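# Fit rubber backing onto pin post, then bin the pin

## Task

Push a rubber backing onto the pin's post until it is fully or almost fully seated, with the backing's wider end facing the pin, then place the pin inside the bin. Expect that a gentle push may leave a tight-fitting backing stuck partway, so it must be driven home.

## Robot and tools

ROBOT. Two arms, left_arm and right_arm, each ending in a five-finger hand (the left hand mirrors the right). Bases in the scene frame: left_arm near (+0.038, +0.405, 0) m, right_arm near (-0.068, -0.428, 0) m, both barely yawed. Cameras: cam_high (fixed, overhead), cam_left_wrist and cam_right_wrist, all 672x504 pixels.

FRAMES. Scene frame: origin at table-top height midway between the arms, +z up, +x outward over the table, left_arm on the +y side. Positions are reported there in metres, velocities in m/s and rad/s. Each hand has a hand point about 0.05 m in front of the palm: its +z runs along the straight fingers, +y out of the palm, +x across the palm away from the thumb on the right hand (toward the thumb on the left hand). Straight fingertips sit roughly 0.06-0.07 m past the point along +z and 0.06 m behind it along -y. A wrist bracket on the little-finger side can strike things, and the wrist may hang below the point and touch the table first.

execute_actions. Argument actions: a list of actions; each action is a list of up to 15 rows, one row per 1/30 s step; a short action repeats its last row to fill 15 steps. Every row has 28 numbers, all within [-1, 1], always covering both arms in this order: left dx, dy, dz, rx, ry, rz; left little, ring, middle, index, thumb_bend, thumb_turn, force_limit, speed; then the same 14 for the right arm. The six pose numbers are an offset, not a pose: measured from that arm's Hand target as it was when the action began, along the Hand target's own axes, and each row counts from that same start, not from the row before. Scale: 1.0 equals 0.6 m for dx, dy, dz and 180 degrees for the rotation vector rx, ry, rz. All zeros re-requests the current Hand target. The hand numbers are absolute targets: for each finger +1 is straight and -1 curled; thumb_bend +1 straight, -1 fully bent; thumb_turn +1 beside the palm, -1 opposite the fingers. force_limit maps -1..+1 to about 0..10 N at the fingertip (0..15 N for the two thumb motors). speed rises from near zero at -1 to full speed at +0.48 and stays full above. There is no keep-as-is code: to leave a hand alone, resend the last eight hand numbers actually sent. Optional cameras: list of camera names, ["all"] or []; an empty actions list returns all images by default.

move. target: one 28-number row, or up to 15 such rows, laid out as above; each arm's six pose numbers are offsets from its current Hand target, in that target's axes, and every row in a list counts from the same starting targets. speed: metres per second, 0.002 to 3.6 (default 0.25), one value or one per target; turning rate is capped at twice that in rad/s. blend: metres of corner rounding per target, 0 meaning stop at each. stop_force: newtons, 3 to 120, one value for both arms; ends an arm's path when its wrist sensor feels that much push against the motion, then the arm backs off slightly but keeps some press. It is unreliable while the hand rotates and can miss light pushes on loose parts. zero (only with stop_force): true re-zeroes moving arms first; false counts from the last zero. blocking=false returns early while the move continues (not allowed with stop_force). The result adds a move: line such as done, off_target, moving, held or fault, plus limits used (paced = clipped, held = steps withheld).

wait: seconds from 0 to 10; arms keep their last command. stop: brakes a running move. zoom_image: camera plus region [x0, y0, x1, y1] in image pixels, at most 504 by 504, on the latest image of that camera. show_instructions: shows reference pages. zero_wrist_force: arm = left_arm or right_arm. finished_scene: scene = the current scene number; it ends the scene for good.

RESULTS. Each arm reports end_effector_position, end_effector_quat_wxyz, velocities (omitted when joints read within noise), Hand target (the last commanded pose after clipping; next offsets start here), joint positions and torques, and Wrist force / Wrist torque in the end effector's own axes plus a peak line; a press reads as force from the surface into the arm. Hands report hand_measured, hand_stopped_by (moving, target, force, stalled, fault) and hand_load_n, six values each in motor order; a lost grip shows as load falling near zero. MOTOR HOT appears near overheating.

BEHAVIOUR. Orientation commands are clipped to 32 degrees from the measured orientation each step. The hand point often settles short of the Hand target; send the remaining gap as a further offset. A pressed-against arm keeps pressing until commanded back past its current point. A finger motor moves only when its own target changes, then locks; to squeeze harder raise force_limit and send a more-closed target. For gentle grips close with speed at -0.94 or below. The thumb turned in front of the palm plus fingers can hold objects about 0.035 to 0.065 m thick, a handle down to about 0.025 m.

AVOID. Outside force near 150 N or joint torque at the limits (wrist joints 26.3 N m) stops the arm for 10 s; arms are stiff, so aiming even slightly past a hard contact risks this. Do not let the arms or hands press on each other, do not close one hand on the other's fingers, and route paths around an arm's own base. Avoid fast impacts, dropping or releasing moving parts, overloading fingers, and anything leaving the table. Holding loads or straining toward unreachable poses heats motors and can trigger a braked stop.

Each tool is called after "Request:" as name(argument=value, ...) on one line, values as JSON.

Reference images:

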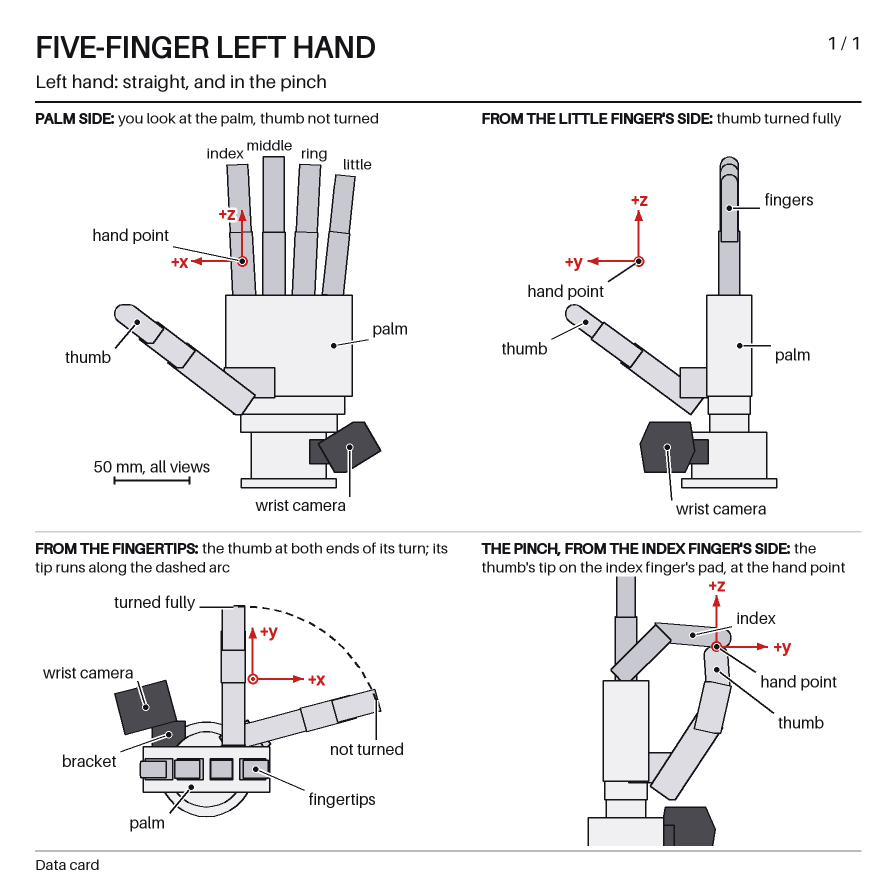

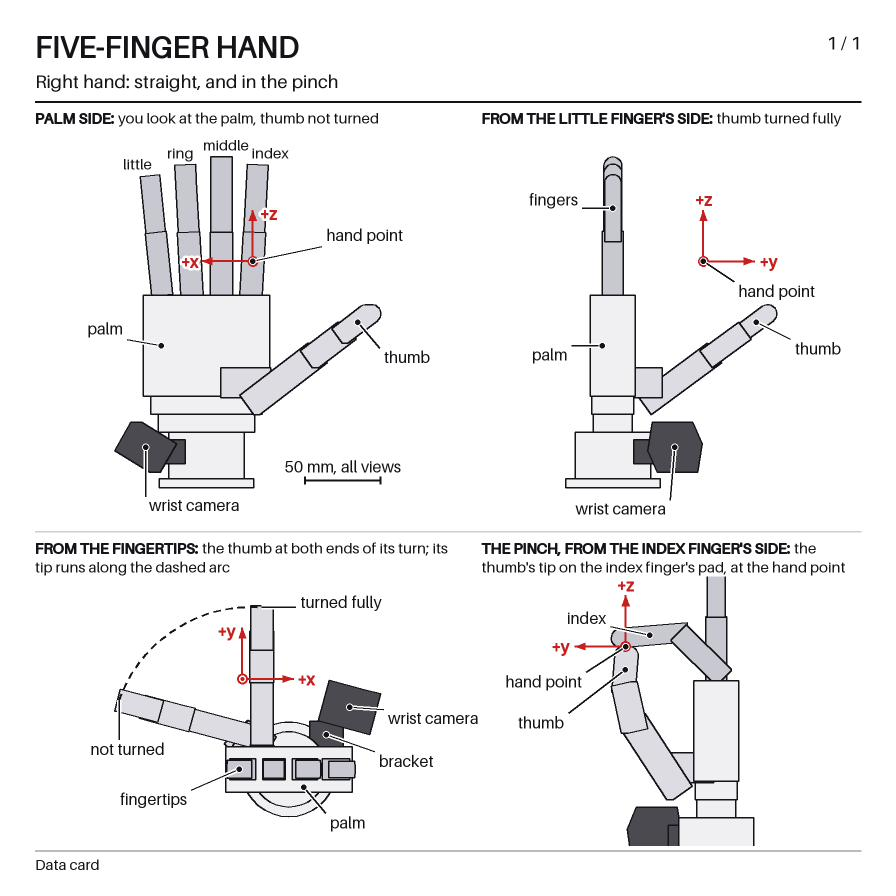

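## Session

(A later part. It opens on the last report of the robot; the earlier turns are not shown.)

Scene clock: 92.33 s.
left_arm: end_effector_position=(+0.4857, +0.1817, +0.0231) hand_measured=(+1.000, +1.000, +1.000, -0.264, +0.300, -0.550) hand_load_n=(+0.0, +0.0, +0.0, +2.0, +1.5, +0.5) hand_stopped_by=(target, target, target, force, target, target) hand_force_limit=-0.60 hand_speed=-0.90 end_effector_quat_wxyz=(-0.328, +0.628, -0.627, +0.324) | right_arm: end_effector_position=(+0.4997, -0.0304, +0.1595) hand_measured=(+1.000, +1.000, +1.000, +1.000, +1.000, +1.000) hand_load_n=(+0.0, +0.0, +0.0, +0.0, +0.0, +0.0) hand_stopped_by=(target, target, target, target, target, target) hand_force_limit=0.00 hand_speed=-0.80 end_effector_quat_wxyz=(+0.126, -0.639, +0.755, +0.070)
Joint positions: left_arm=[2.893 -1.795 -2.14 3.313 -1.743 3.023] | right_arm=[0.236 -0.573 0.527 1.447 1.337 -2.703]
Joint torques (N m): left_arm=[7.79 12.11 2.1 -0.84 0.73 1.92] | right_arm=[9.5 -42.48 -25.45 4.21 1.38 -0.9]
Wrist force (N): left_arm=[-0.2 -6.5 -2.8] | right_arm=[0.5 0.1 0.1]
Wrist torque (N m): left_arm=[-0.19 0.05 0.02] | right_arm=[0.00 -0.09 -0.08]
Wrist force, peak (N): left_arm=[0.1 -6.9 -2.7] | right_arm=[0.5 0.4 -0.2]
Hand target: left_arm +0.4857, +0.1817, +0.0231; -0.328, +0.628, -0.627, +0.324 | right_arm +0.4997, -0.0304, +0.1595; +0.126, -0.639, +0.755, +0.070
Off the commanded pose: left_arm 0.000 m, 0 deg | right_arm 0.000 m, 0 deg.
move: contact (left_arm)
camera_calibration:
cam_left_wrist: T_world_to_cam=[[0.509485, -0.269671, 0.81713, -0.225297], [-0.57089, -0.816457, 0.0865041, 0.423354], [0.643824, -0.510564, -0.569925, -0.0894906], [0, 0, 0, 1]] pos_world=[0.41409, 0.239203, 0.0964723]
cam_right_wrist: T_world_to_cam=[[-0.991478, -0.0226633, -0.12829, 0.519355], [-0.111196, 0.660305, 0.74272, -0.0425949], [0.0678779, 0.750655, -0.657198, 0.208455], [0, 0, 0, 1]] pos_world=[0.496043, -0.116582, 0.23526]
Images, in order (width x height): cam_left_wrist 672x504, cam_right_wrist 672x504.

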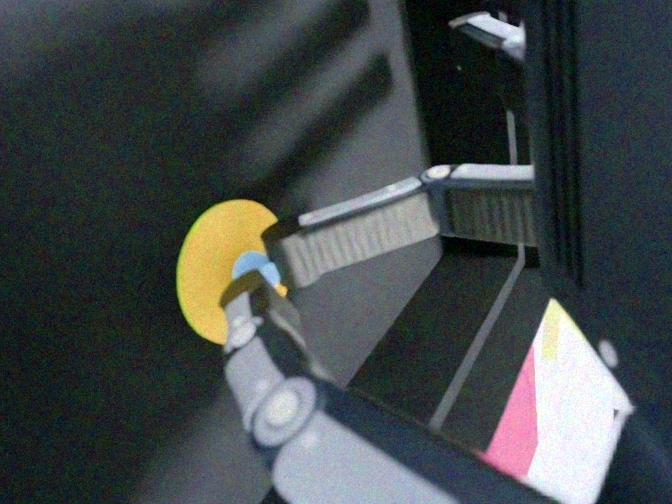

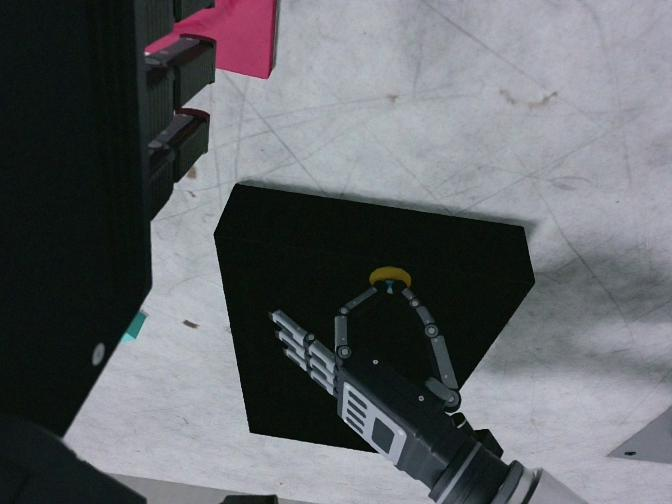

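Request:
move(target=[[0,0,0,0,0,0,1,1,1,-0.235,0.3,-0.55,-0.6,-0.5, 0,0,0,0,0,0,1,1,1,1,1,1,0,-0.8],[0,-0.0164,-0.0115,0,0,0,1,1,1,-0.235,0.3,-0.55,-0.6,-0.5, 0,0,0,0,0,0,1,1,1,1,1,1,0,-0.8]], speed=[0.03,0.03], cameras=["cam_left_wrist","cam_right_wrist"])

Request:
zoom_image(camera="cam_right_wrist", region=[365, 260, 415, 310])

Request:
zoom_image(camera="cam_left_wrist", region=[150, 200, 300, 350])

Scene clock: 97.60 s.
left_arm: end_effector_position=(+0.4857, +0.1817, +0.0350) hand_measured=(+1.000, +1.000, +1.000, -0.234, +0.300, -0.550) hand_load_n=(-0.5, +0.0, -0.5, +0.5, +0.0, +0.0) hand_stopped_by=(target, target, target, target, target, target) hand_force_limit=-0.60 hand_speed=-0.50 end_effector_quat_wxyz=(-0.328, +0.628, -0.627, +0.324) end_effector_velocity=(+0.000, +0.000, +0.001) end_effector_angular_velocity=(-0.001, +0.001, +0.000) | right_arm: end_effector_position=(+0.4997, -0.0304, +0.1595) hand_measured=(+1.000, +1.000, +1.000, +1.000, +1.000, +1.000) hand_load_n=(+0.0, +0.0, +0.0, +0.0, +0.0, +0.0) hand_stopped_by=(target, target, target, target, target, target) hand_force_limit=0.00 hand_speed=-0.80 end_effector_quat_wxyz=(+0.126, -0.639, +0.755, +0.070)
Joint positions: left_arm=[2.893 -1.772 -2.128 3.277 -1.744 3.023] | right_arm=[0.236 -0.573 0.527 1.447 1.337 -2.703]
Joint velocities: left_arm=[0 0.002 0.001 -0.005 0 -0.001] | right_arm=[within noise]
Joint torques (N m): left_arm=[-9.57 36.92 24.36 -1.4 -1.62 -2.34] | right_arm=[10.01 -43.02 -24.86 4.07 1.41 -0.81]
Wrist force (N): left_arm=[-0.2 -0.5 -0.1] | right_arm=[0.2 0.1 -0.1]
Wrist torque (N m): left_arm=[-0.06 0.01 0.03] | right_arm=[0.01 -0.05 -0.10]
Wrist force, peak (N): left_arm=[0.0 -6.9 -2.6] | right_arm=[0.6 -0.1 -0.5]
Hand target: left_arm +0.4857, +0.1817, +0.0351; -0.328, +0.628, -0.627, +0.324 | right_arm +0.4997, -0.0304, +0.1595; +0.126, -0.639, +0.755, +0.070
Off the commanded pose: left_arm 0.000 m, 0 deg | right_arm 0.000 m, 0 deg.
move: done
camera_calibration:
cam_left_wrist: T_world_to_cam=[[0.509485, -0.269671, 0.81713, -0.235072], [-0.57089, -0.816457, 0.0865041, 0.422381], [0.643824, -0.510564, -0.569925, -0.0827729], [0, 0, 0, 1]] pos_world=[0.41419, 0.239203, 0.108372]
cam_right_wrist: T_world_to_cam=[[-0.991478, -0.0226633, -0.12829, 0.519355], [-0.111196, 0.660305, 0.74272, -0.0425949], [0.0678779, 0.750655, -0.657198, 0.208455], [0, 0, 0, 1]] pos_world=[0.496043, -0.116582, 0.23526]
Images, in order (width x height): cam_left_wrist 672x504, cam_right_wrist 672x504.

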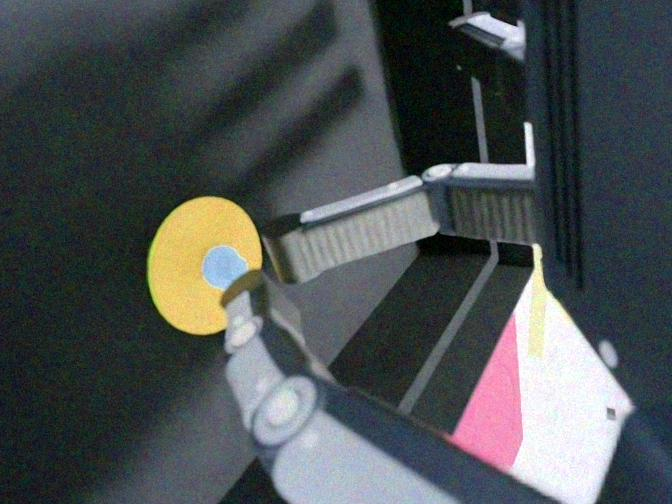

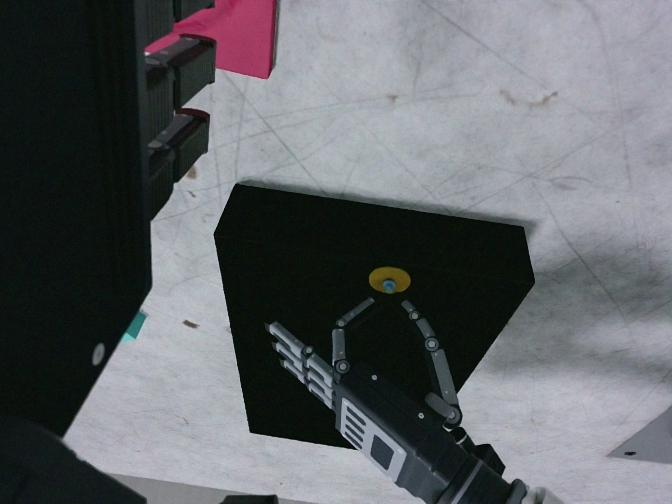

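Scaled by 10.080 from the camera's 672x504 image, which has a finer 960x720 frame.

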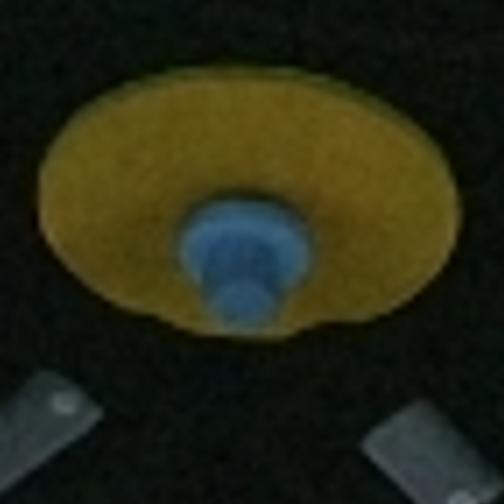

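Scaled by 3.360 from the camera's 672x504 image, which has a finer 960x720 frame.

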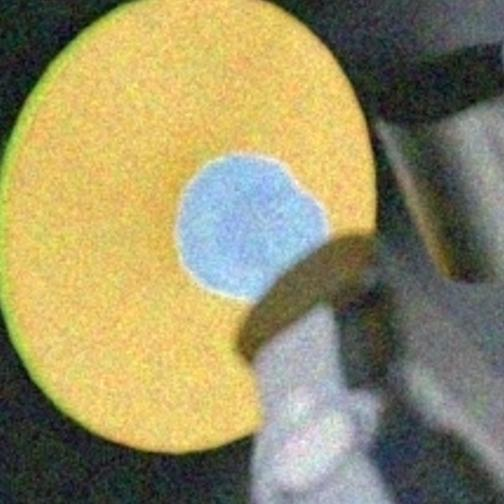

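Request:
move(target=[[0,-0.0545,-0.0382,0,0,0,1,1,1,-0.235,0.3,-0.55,-0.6,-0.5, 0,0,0,0,0,0,1,1,1,1,1,1,0,-0.8],[0.0352,-0.0245,-0.1537,-0.3056,0,0,1,1,1,-0.235,0.3,-0.55,-0.6,-0.5, 0,0,0,0,0,0,1,1,1,1,1,1,0,-0.8]], speed=[0.15,0.2], blend=[0.02,0], cameras=["all"])

Request:
zoom_image(camera="cam_right_wrist", region=[340, 250, 440, 350])

Scene clock: 103.17 s.
left_arm: end_effector_position=(+0.4188, +0.1601, +0.1001) hand_measured=(+1.000, +1.000, +1.000, -0.234, +0.300, -0.550) hand_load_n=(+0.0, +0.0, +0.0, +0.0, +0.0, +0.0) hand_stopped_by=(target, target, target, target, target, target) hand_force_limit=-0.60 hand_speed=-0.50 end_effector_quat_wxyz=(-0.001, +0.709, -0.706, -0.001) | right_arm: end_effector_position=(+0.4997, -0.0304, +0.1595) hand_measured=(+1.000, +1.000, +1.000, +1.000, +1.000, +1.000) hand_load_n=(+0.0, +0.0, +0.0, +0.0, +0.0, +0.0) hand_stopped_by=(target, target, target, target, target, target) hand_force_limit=0.00 hand_speed=-0.80 end_effector_quat_wxyz=(+0.126, -0.639, +0.755, +0.070)
Joint positions: left_arm=[2.92 -2.118 -1.486 2.032 -1.574 2.96] | right_arm=[0.236 -0.573 0.527 1.447 1.337 -2.703]
Joint torques (N m): left_arm=[9.27 25.21 26.59 -3.45 0.94 2.49] | right_arm=[9.09 -43 -25.41 3.92 1.43 -0.94]
Wrist force (N): left_arm=[-0.2 0.5 0.6] | right_arm=[0.4 0.0 0.1]
Wrist torque (N m): left_arm=[0.02 0.09 -0.05] | right_arm=[-0.01 -0.08 -0.09]
Wrist force, peak (N): left_arm=[-0.4 0.4 0.9] | right_arm=[0.8 -0.1 -0.1]
Hand target: left_arm +0.4187, +0.1601, +0.1001; -0.001, +0.709, -0.706, -0.002 | right_arm +0.4997, -0.0304, +0.1595; +0.126, -0.639, +0.755, +0.070
Off the commanded pose: left_arm 0.000 m, 0 deg | right_arm 0.000 m, 0 deg.
move: done
camera_calibration:
cam_left_wrist: T_world_to_cam=[[0.962787, -0.265167, 0.052231, -0.374039], [-0.25301, -0.816394, 0.519121, 0.18446], [-0.0950129, -0.513018, -0.853103, 0.324546], [0, 0, 0, 1]] pos_world=[0.437626, 0.217907, 0.200651]
cam_right_wrist: T_world_to_cam=[[-0.991478, -0.0226633, -0.12829, 0.519355], [-0.111196, 0.660305, 0.74272, -0.0425949], [0.0678779, 0.750655, -0.657198, 0.208455], [0, 0, 0, 1]] pos_world=[0.496043, -0.116582, 0.23526]

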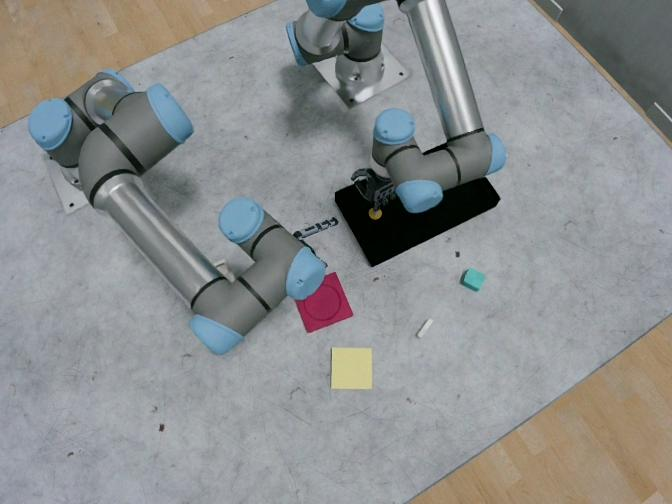

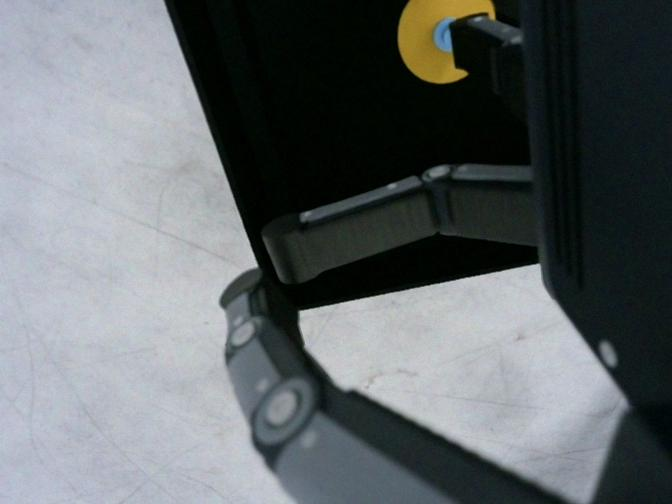

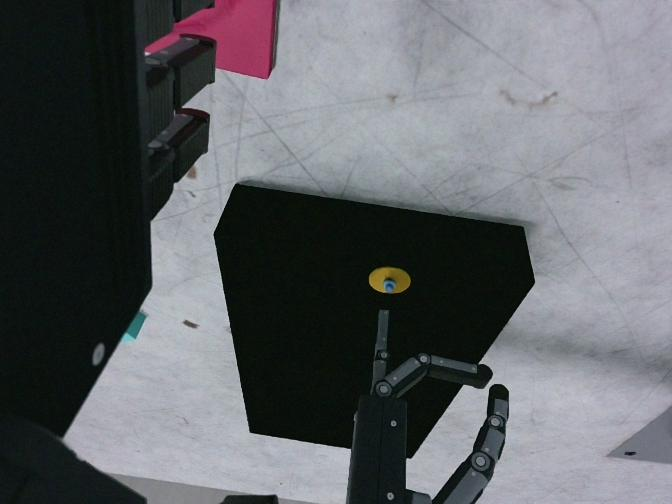

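Scaled by 5.040 from the camera's 672x504 image, which has a finer 960x720 frame.

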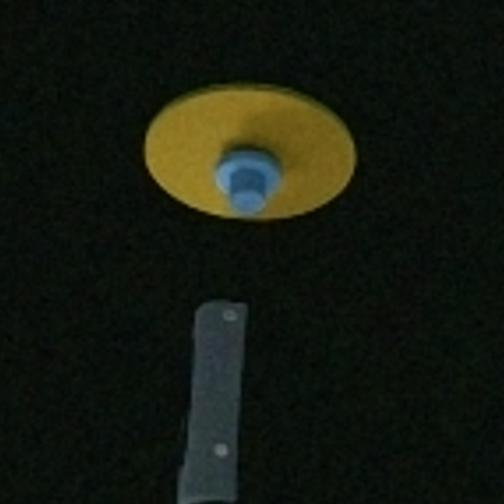

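Request:
zoom_image(camera="cam_left_wrist", region=[390, 0, 540, 130])

Scaled by 3.360 from the camera's 672x504 image, which has a finer 960x720 frame.

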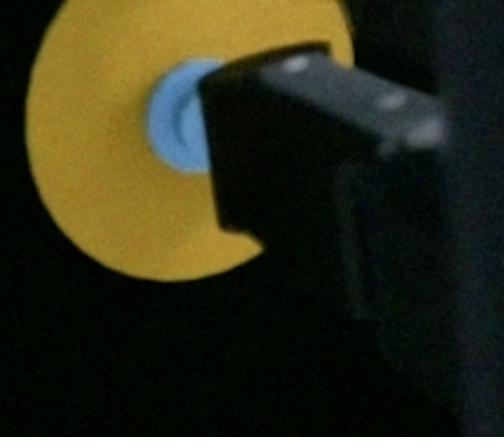

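Request:
move(target=[[0,0.0042,0.015,0,0,0,1,1,1,-0.235,0.3,-0.55,-0.6,-0.5, 0,0,0,0,0,0,1,1,1,1,1,1,0,-0.8],[0,0.0042,0.0303,0,0,0,1,1,1,-0.235,0.3,-0.55,-0.6,-0.5, 0,0,0,0,0,0,1,1,1,1,1,1,0,-0.8]], speed=[0.05,0.01], stop_force=15, cameras=["cam_left_wrist","cam_right_wrist"])

Request:
zoom_image(camera="cam_right_wrist", region=[365, 255, 415, 305])

Request:
zoom_image(camera="cam_left_wrist", region=[390, 0, 540, 130])

Scene clock: 107.70 s.
left_arm: end_effector_position=(+0.4162, +0.1601, +0.0834) hand_measured=(+1.000, +1.000, +1.000, -0.234, +0.300, -0.550) hand_load_n=(+0.0, +0.0, +0.5, +0.0, +0.0, +0.0) hand_stopped_by=(target, target, target, target, target, target) hand_force_limit=-0.60 hand_speed=-0.50 end_effector_quat_wxyz=(-0.001, +0.709, -0.706, -0.002) | right_arm: end_effector_position=(+0.4997, -0.0304, +0.1595) hand_measured=(+1.000, +1.000, +1.000, +1.000, +1.000, +1.000) hand_load_n=(+0.0, +0.0, +0.0, +0.0, +0.0, +0.0) hand_stopped_by=(target, target, target, target, target, target) hand_force_limit=0.00 hand_speed=-0.80 end_effector_quat_wxyz=(+0.126, -0.639, +0.755, +0.070)
Joint positions: left_arm=[2.919 -2.132 -1.512 2.071 -1.574 2.959] | right_arm=[0.236 -0.573 0.527 1.447 1.337 -2.703]
Joint torques (N m): left_arm=[-7.64 45.42 22.91 -2.21 -0.07 -1.95] | right_arm=[9.21 -43.76 -24.96 3.97 0.93 -0.95]
Wrist force (N): left_arm=[0.0 0.4 -15.0] | right_arm=[0.3 0.0 -0.2]
Wrist torque (N m): left_arm=[0.98 -0.24 0.10] | right_arm=[0.00 -0.06 -0.09]
Wrist force, peak (N): left_arm=[-0.3 0.5 -22.3] | right_arm=[0.7 0.2 -0.1]
Hand target: left_arm +0.4162, +0.1601, +0.0834; -0.001, +0.709, -0.706, -0.002 (not the last commanded pose) | right_arm +0.4997, -0.0304, +0.1595; +0.126, -0.639, +0.755, +0.070
Off the commanded pose: left_arm 0.001 m, 0 deg | right_arm 0.000 m, 0 deg.
move: contact (left_arm); path passed 1 of 2 targets
camera_calibration:
cam_left_wrist: T_world_to_cam=[[0.962801, -0.265199, 0.0518037, -0.370584], [-0.252804, -0.816369, 0.519261, 0.19235], [-0.0954164, -0.513041, -0.853044, 0.310222], [0, 0, 0, 1]] pos_world=[0.435026, 0.217907, 0.18395]
cam_right_wrist: T_world_to_cam=[[-0.991478, -0.0226633, -0.12829, 0.519355], [-0.111196, 0.660305, 0.74272, -0.0425949], [0.0678779, 0.750655, -0.657198, 0.208455], [0, 0, 0, 1]] pos_world=[0.496043, -0.116582, 0.23526]
Images, in order (width x height): cam_left_wrist 672x504, cam_right_wrist 672x504.

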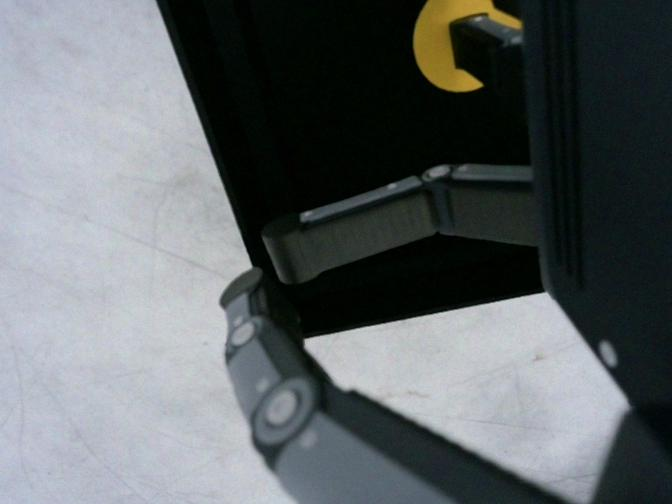

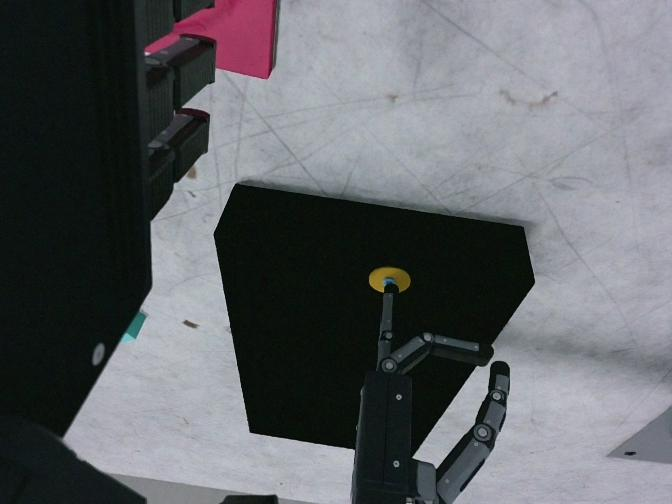

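Scaled by 10.080 from the camera's 672x504 image, which has a finer 960x720 frame.

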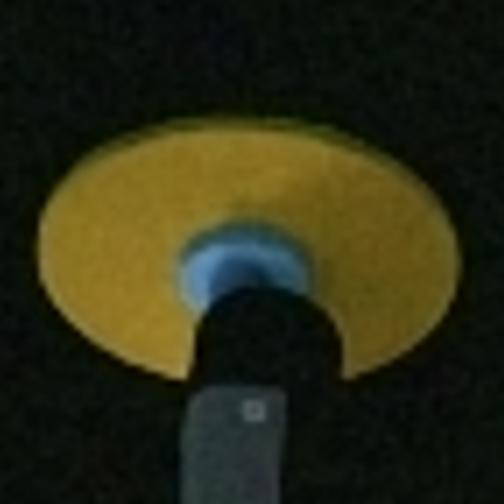

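Scaled by 3.360 from the camera's 672x504 image, which has a finer 960x720 frame.

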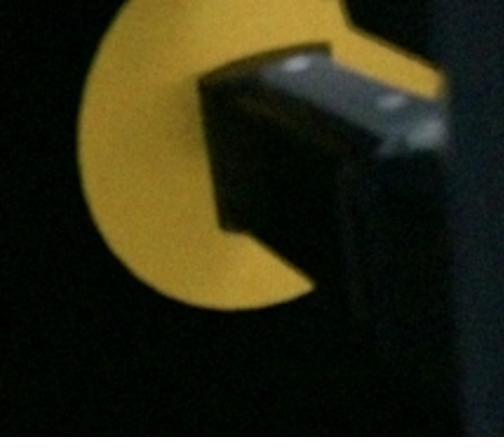

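Request:
move(target=[0,0,0.006,0,0,0,1,1,1,-0.235,0.3,-0.55,-0.6,-0.5, 0,0,0,0,0,0,1,1,1,1,1,1,0,-0.8], speed=0.006, stop_force=12, cameras=["cam_left_wrist","cam_right_wrist"])

Request:
zoom_image(camera="cam_right_wrist", region=[365, 255, 415, 305])

Scene clock: 109.80 s.
left_arm: end_effector_position=(+0.4163, +0.1601, +0.0828) hand_measured=(+1.000, +1.000, +1.000, -0.234, +0.300, -0.550) hand_load_n=(+0.0, +0.0, +0.0, +0.0, +0.0, +0.0) hand_stopped_by=(target, target, target, target, target, target) hand_force_limit=-0.60 hand_speed=-0.50 end_effector_quat_wxyz=(-0.001, +0.709, -0.706, -0.001) | right_arm: end_effector_position=(+0.4997, -0.0304, +0.1595) hand_measured=(+1.000, +1.000, +1.000, +1.000, +1.000, +1.000) hand_load_n=(+0.0, +0.0, +0.0, +0.0, +0.0, +0.0) hand_stopped_by=(target, target, target, target, target, target) hand_force_limit=0.00 hand_speed=-0.80 end_effector_quat_wxyz=(+0.126, -0.639, +0.755, +0.070)
Joint positions: left_arm=[2.919 -2.133 -1.513 2.073 -1.574 2.959] | right_arm=[0.236 -0.573 0.527 1.447 1.337 -2.703]
Joint torques (N m): left_arm=[-7 38.47 18.67 -0.75 -0.04 -1.77] | right_arm=[9.58 -43.46 -25.04 3.9 1.14 -1.09]
Wrist force (N): left_arm=[-0.6 0.6 -28.8] | right_arm=[0.2 0.0 0.0]
Wrist torque (N m): left_arm=[1.81 -0.51 0.06] | right_arm=[-0.02 -0.05 -0.10]
Wrist force, peak (N): left_arm=[-0.6 0.5 -33.6] | right_arm=[0.7 -0.2 0.0]
Hand target: left_arm +0.4163, +0.1601, +0.0828; -0.001, +0.709, -0.706, -0.001 (not the last commanded pose) | right_arm +0.4997, -0.0304, +0.1595; +0.126, -0.639, +0.755, +0.070
Off the commanded pose: left_arm 0.003 m, 0 deg | right_arm 0.000 m, 0 deg.
move: contact (left_arm)
camera_calibration:
cam_left_wrist: T_world_to_cam=[[0.96279, -0.26515, 0.0522575, -0.370738], [-0.252997, -0.816326, 0.519235, 0.192766], [-0.0950163, -0.513135, -0.853032, 0.309564], [0, 0, 0, 1]] pos_world=[0.435126, 0.217907, 0.183351]
cam_right_wrist: T_world_to_cam=[[-0.991478, -0.0226633, -0.12829, 0.519355], [-0.111196, 0.660305, 0.74272, -0.0425949], [0.0678779, 0.750655, -0.657198, 0.208455], [0, 0, 0, 1]] pos_world=[0.496043, -0.116582, 0.23526]
Images, in order (width x height): cam_left_wrist 672x504, cam_right_wrist 672x504.

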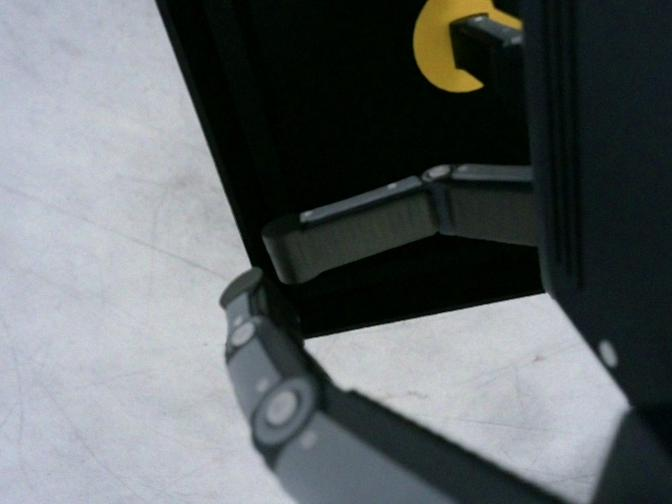

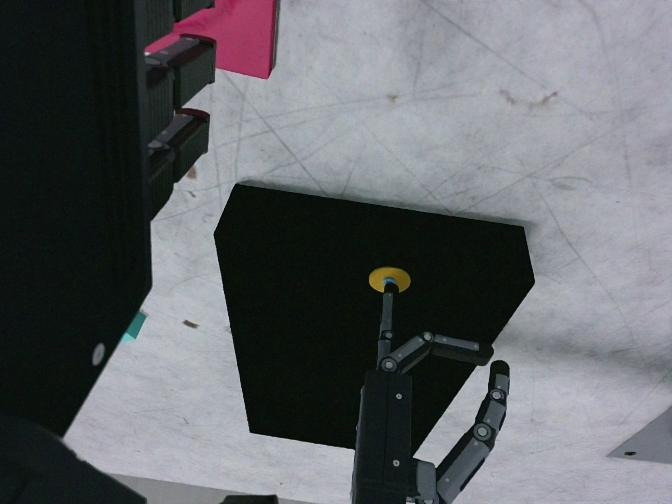

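Scaled by 10.080 from the camera's 672x504 image, which has a finer 960x720 frame.

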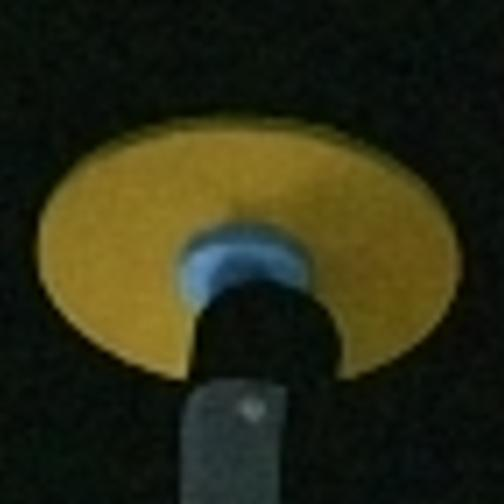

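Request:
move(target=[[0,0,-0.05,0,0,0,1,1,1,-0.2,0.3,-0.55,-0.6,-0.5, 0,0,0,0,0,0,1,1,1,1,1,1,0,-0.8],[-0.0357,-0.1145,0.0547,0.361,0,0,1,1,1,-0.2,0.3,-0.55,-0.6,-0.5, 0,0,0,0,0,0,1,1,1,1,1,1,0,-0.8]], speed=[0.1,0.25], blend=[0.01,0], cameras=["cam_left_wrist","cam_right_wrist"])

Request:
zoom_image(camera="cam_right_wrist", region=[350, 240, 430, 320])

Request:
zoom_image(camera="cam_left_wrist", region=[90, 200, 290, 370])

Scene clock: 119.03 s.
left_arm: end_effector_position=(+0.4849, +0.1819, +0.0500) hand_measured=(+1.000, +1.000, +1.000, -0.200, +0.300, -0.550) hand_load_n=(+0.0, +0.0, +0.0, +0.0, +0.0, +0.0) hand_stopped_by=(target, target, target, target, target, target) hand_force_limit=-0.60 hand_speed=-0.50 end_effector_quat_wxyz=(-0.381, +0.597, -0.596, +0.378) | right_arm: end_effector_position=(+0.4997, -0.0304, +0.1595) hand_measured=(+1.000, +1.000, +1.000, +1.000, +1.000, +1.000) hand_load_n=(+0.0, +0.0, +0.0, +0.0, +0.0, +0.0) hand_stopped_by=(target, target, target, target, target, target) hand_force_limit=0.00 hand_speed=-0.80 end_effector_quat_wxyz=(+0.126, -0.639, +0.755, +0.070)
Joint positions: left_arm=[2.87 -1.702 -2.247 3.5 -1.782 3.045] | right_arm=[0.236 -0.573 0.527 1.447 1.337 -2.703]
Joint torques (N m): left_arm=[9 6.28 2.45 1.76 0.9 2.56] | right_arm=[9.13 -43.4 -25.16 3.72 0.89 -0.91]
Wrist force (N): left_arm=[-0.3 -0.6 -0.1] | right_arm=[0.5 -0.1 0.0]
Wrist torque (N m): left_arm=[-0.04 0.01 -0.11] | right_arm=[-0.02 -0.09 -0.08]
Wrist force, peak (N): left_arm=[-0.6 0.6 -29.0] | right_arm=[0.7 -0.1 -0.3]
Hand target: left_arm +0.4849, +0.1819, +0.0500; -0.381, +0.597, -0.596, +0.378 | right_arm +0.4997, -0.0304, +0.1595; +0.126, -0.639, +0.755, +0.070
Off the commanded pose: left_arm 0.000 m, 0 deg | right_arm 0.000 m, 0 deg.
move: done
camera_calibration:
cam_left_wrist: T_world_to_cam=[[0.359992, -0.270509, 0.892878, -0.178049], [-0.577636, -0.816168, -0.0143765, 0.429043], [0.732627, -0.510583, -0.45007, -0.122614], [0, 0, 0, 1]] pos_world=[0.401757, 0.239402, 0.109959]
cam_right_wrist: T_world_to_cam=[[-0.991478, -0.0226633, -0.12829, 0.519355], [-0.111196, 0.660305, 0.74272, -0.0425949], [0.0678779, 0.750655, -0.657198, 0.208455], [0, 0, 0, 1]] pos_world=[0.496043, -0.116582, 0.23526]
Images, in order (width x height): cam_left_wrist 672x504, cam_right_wrist 672x504.

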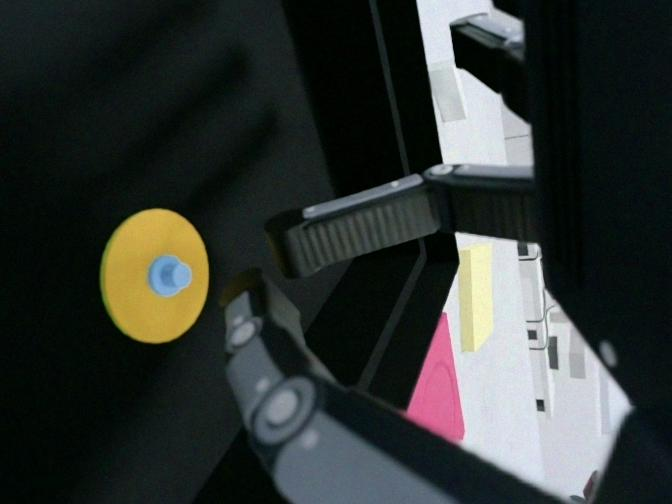

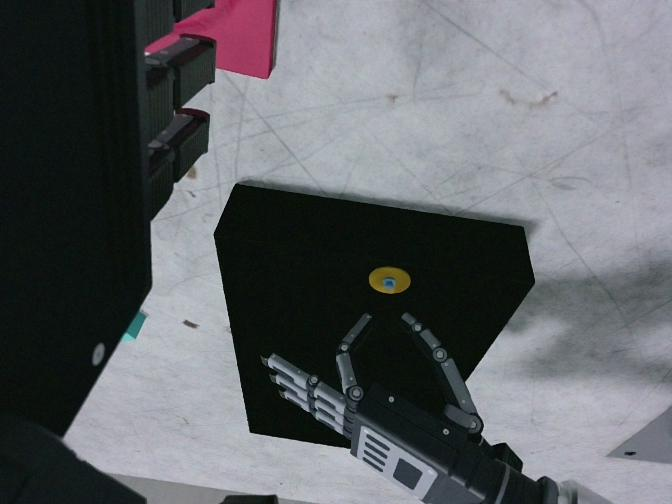

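Scaled by 6.300 from the camera's 672x504 image, which has a finer 960x720 frame.

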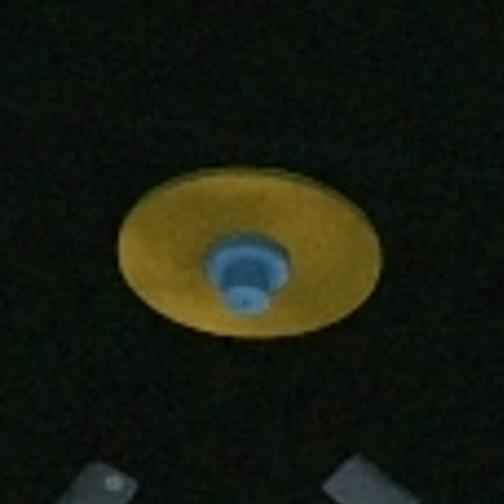

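Scaled by 2.520 from the camera's 672x504 image, which has a finer 960x720 frame.

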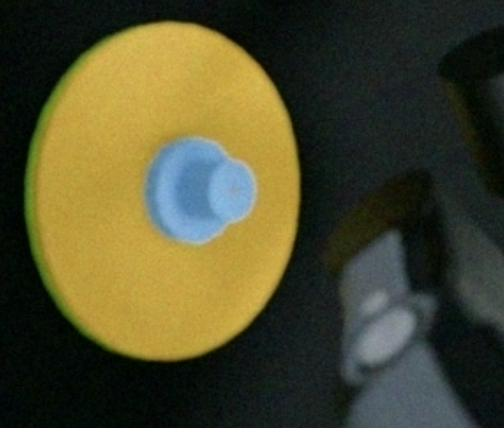

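Request:
move(target=[0.002,0.0403,0.0179,0,0,0,1,1,1,-0.2,0.3,-0.55,-0.6,-0.5, 0,0,0,0,0,0,1,1,1,1,1,1,0,-0.8], speed=0.03, stop_force=4, cameras=["cam_left_wrist","cam_right_wrist"])

Request:
zoom_image(camera="cam_right_wrist", region=[350, 240, 430, 320])

Request:
zoom_image(camera="cam_left_wrist", region=[150, 200, 310, 350])

Scene clock: 121.87 s.
left_arm: end_effector_position=(+0.4844, +0.1808, +0.0235) hand_measured=(+1.000, +1.000, +1.000, -0.200, +0.300, -0.550) hand_load_n=(+0.0, +0.0, +0.0, +0.0, +0.0, +0.0) hand_stopped_by=(target, target, target, target, target, target) hand_force_limit=-0.60 hand_speed=-0.50 end_effector_quat_wxyz=(-0.381, +0.597, -0.596, +0.378) | right_arm: end_effector_position=(+0.4997, -0.0304, +0.1595) hand_measured=(+1.000, +1.000, +1.000, +1.000, +1.000, +1.000) hand_load_n=(+0.0, +0.0, +0.0, +0.0, +0.0, +0.0) hand_stopped_by=(target, target, target, target, target, target) hand_force_limit=0.00 hand_speed=-0.80 end_effector_quat_wxyz=(+0.126, -0.639, +0.755, +0.070)
Joint positions: left_arm=[2.866 -1.763 -2.272 3.587 -1.785 3.043] | right_arm=[0.236 -0.573 0.527 1.447 1.337 -2.703]
Joint torques (N m): left_arm=[-9.74 8.58 1.72 1.79 -1.73 -2.44] | right_arm=[9.05 -44.05 -25.41 3.67 1.06 -0.89]
Wrist force (N): left_arm=[-0.1 -0.4 -0.5] | right_arm=[0.4 -0.1 0.0]
Wrist torque (N m): left_arm=[0.01 -0.04 0.03] | right_arm=[-0.04 -0.07 -0.10]
Wrist force, peak (N): left_arm=[-0.4 -0.8 -0.6] | right_arm=[0.6 0.3 -0.1]
Hand target: left_arm +0.4844, +0.1808, +0.0235; -0.381, +0.597, -0.596, +0.378 | right_arm +0.4997, -0.0304, +0.1595; +0.126, -0.639, +0.755, +0.070
Off the commanded pose: left_arm 0.000 m, 0 deg | right_arm 0.000 m, 0 deg.
move: done
camera_calibration:
cam_left_wrist: T_world_to_cam=[[0.359783, -0.270473, 0.892973, -0.154401], [-0.577625, -0.816174, -0.0144842, 0.427423], [0.732739, -0.510592, -0.449877, -0.134721], [0, 0, 0, 1]] pos_world=[0.401156, 0.238303, 0.083459]
cam_right_wrist: T_world_to_cam=[[-0.991478, -0.0226633, -0.12829, 0.519355], [-0.111196, 0.660305, 0.74272, -0.0425949], [0.0678779, 0.750655, -0.657198, 0.208455], [0, 0, 0, 1]] pos_world=[0.496043, -0.116582, 0.23526]
Images, in order (width x height): cam_left_wrist 672x504, cam_right_wrist 672x504.

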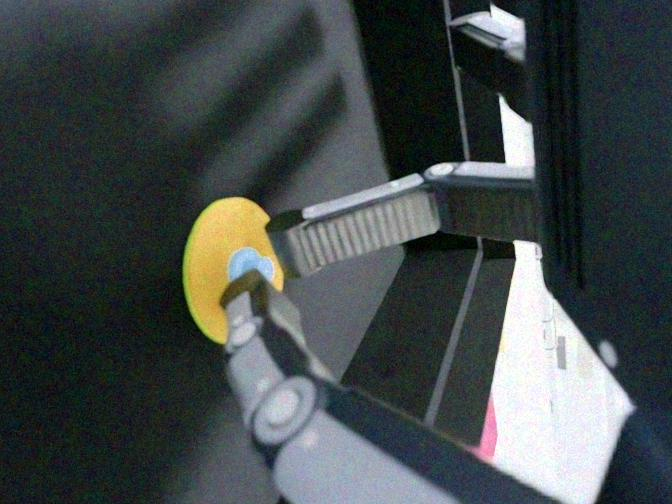

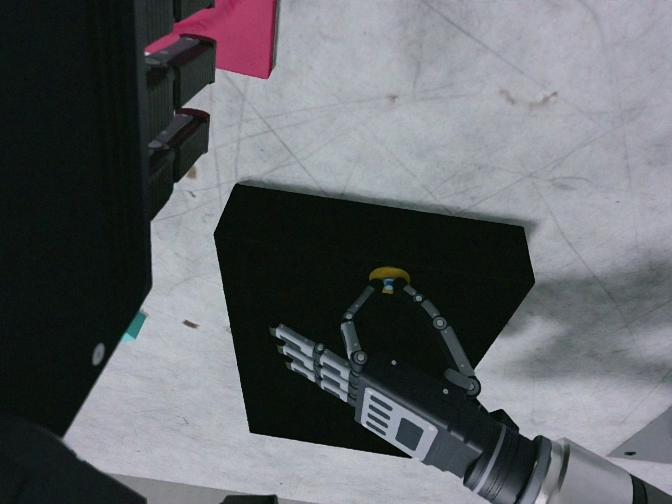

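Scaled by 6.300 from the camera's 672x504 image, which has a finer 960x720 frame.

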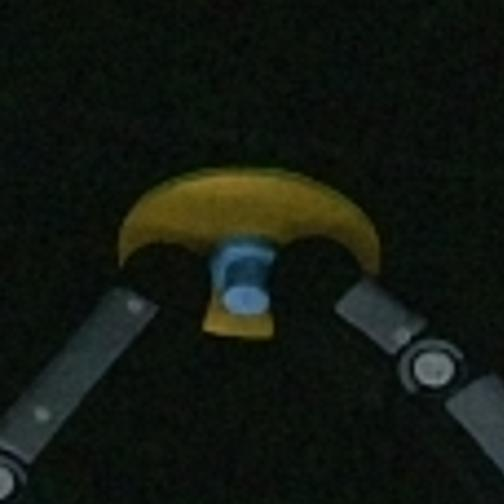

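Scaled by 3.150 from the camera's 672x504 image, which has a finer 960x720 frame.

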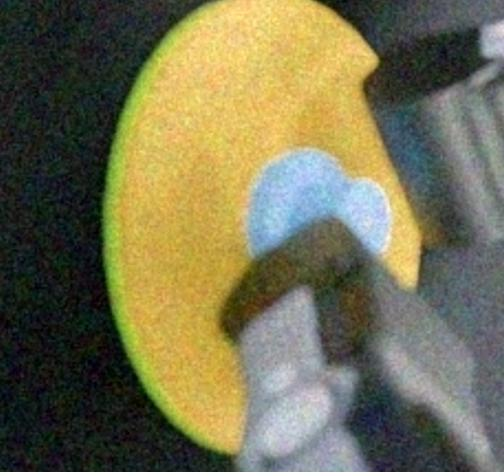

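Request:
move(target=[[0,0,0,0,0,0,1,1,1,-0.235,0.3,-0.55,-0.5,-0.85, 0,0,0,0,0,0,1,1,1,1,1,1,0,-0.8],[0,0.0018,0.00085,0,0,0,1,1,1,-0.5,0.3,-0.55,-0.3,-0.9, 0,0,0,0,0,0,1,1,1,1,1,1,0,-0.8]], speed=[0.03,0.02], cameras=["cam_left_wrist","cam_right_wrist"])

Request:
zoom_image(camera="cam_right_wrist", region=[350, 240, 430, 320])

Request:
zoom_image(camera="cam_left_wrist", region=[150, 200, 310, 350])

Scene clock: 124.00 s.
left_arm: end_effector_position=(+0.4844, +0.1808, +0.0223) hand_measured=(+1.000, +1.000, +1.000, -0.270, +0.300, -0.550) hand_load_n=(+0.0, +0.0, +0.0, +4.0, +1.5, +0.0) hand_stopped_by=(target, target, target, force, target, target) hand_force_limit=-0.30 hand_speed=-0.90 end_effector_quat_wxyz=(-0.381, +0.597, -0.596, +0.378) | right_arm: end_effector_position=(+0.4997, -0.0304, +0.1595) hand_measured=(+1.000, +1.000, +1.000, +1.000, +1.000, +1.000) hand_load_n=(+0.0, +0.0, +0.0, +0.0, -0.5, +0.0) hand_stopped_by=(target, target, target, target, target, target) hand_force_limit=0.00 hand_speed=-0.80 end_effector_quat_wxyz=(+0.126, -0.639, +0.755, +0.070)
Joint positions: left_arm=[2.866 -1.766 -2.273 3.59 -1.785 3.043] | right_arm=[0.236 -0.573 0.527 1.447 1.337 -2.703]
Joint torques (N m): left_arm=[-5.34 7.06 1.1 1.46 -0.56 -1.93] | right_arm=[10.16 -43.75 -25.41 3.66 1.18 -0.78]
Wrist force (N): left_arm=[-0.1 -2.7 -0.4] | right_arm=[0.3 -0.1 -0.1]
Wrist torque (N m): left_arm=[-0.09 -0.04 0.04] | right_arm=[-0.03 -0.06 -0.09]
Wrist force, peak (N): left_arm=[-0.4 -3.0 -0.5] | right_arm=[0.5 0.2 -0.2]
Hand target: left_arm +0.4844, +0.1808, +0.0223; -0.381, +0.597, -0.596, +0.378 | right_arm +0.4997, -0.0304, +0.1595; +0.126, -0.639, +0.755, +0.070
Off the commanded pose: left_arm 0.000 m, 0 deg | right_arm 0.000 m, 0 deg.
move: done
camera_calibration:
cam_left_wrist: T_world_to_cam=[[0.359783, -0.270473, 0.892973, -0.15333], [-0.577625, -0.816174, -0.0144842, 0.427406], [0.732739, -0.510592, -0.449877, -0.135261], [0, 0, 0, 1]] pos_world=[0.401156, 0.238303, 0.082259]
cam_right_wrist: T_world_to_cam=[[-0.991478, -0.0226633, -0.12829, 0.519355], [-0.111196, 0.660305, 0.74272, -0.0425949], [0.0678779, 0.750655, -0.657198, 0.208455], [0, 0, 0, 1]] pos_world=[0.496043, -0.116582, 0.23526]
Images, in order (width x height): cam_left_wrist 672x504, cam_right_wrist 672x504.

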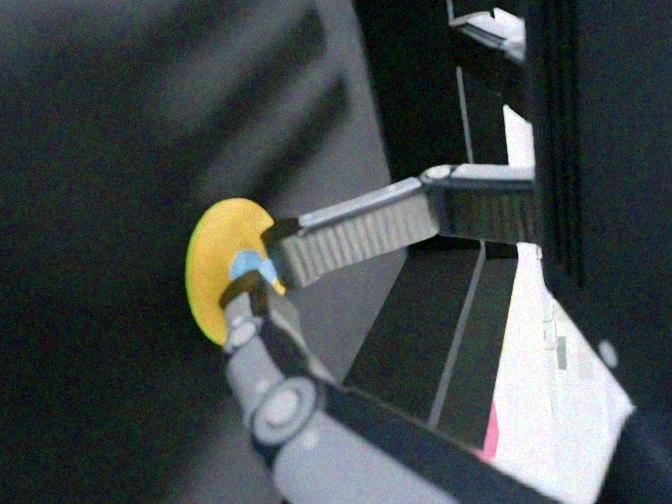

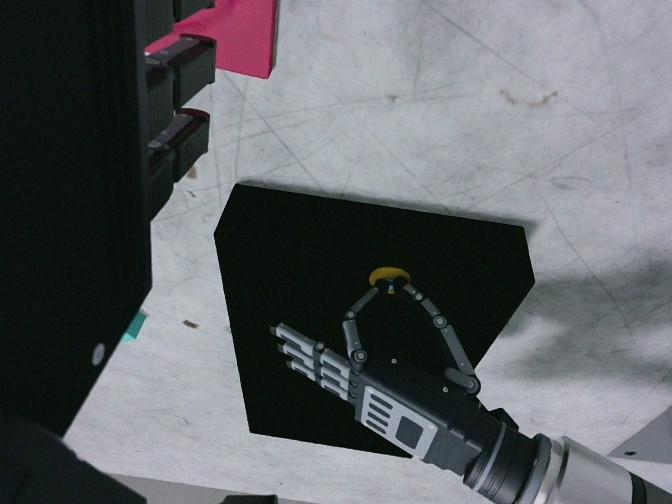

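Scaled by 6.300 from the camera's 672x504 image, which has a finer 960x720 frame.

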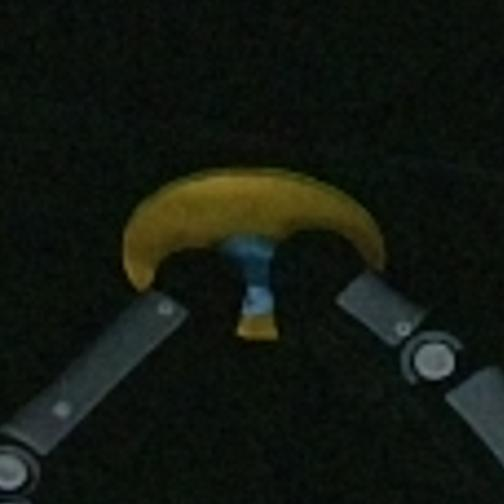

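Scaled by 3.150 from the camera's 672x504 image, which has a finer 960x720 frame.

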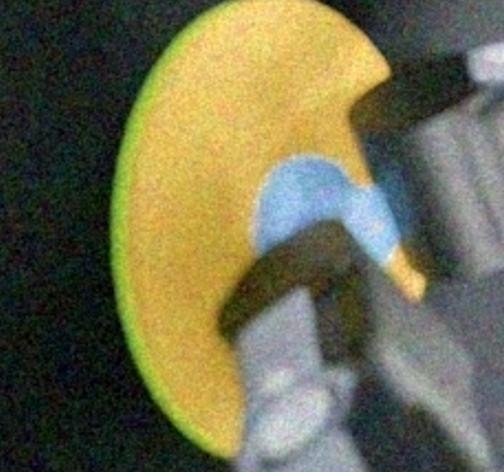

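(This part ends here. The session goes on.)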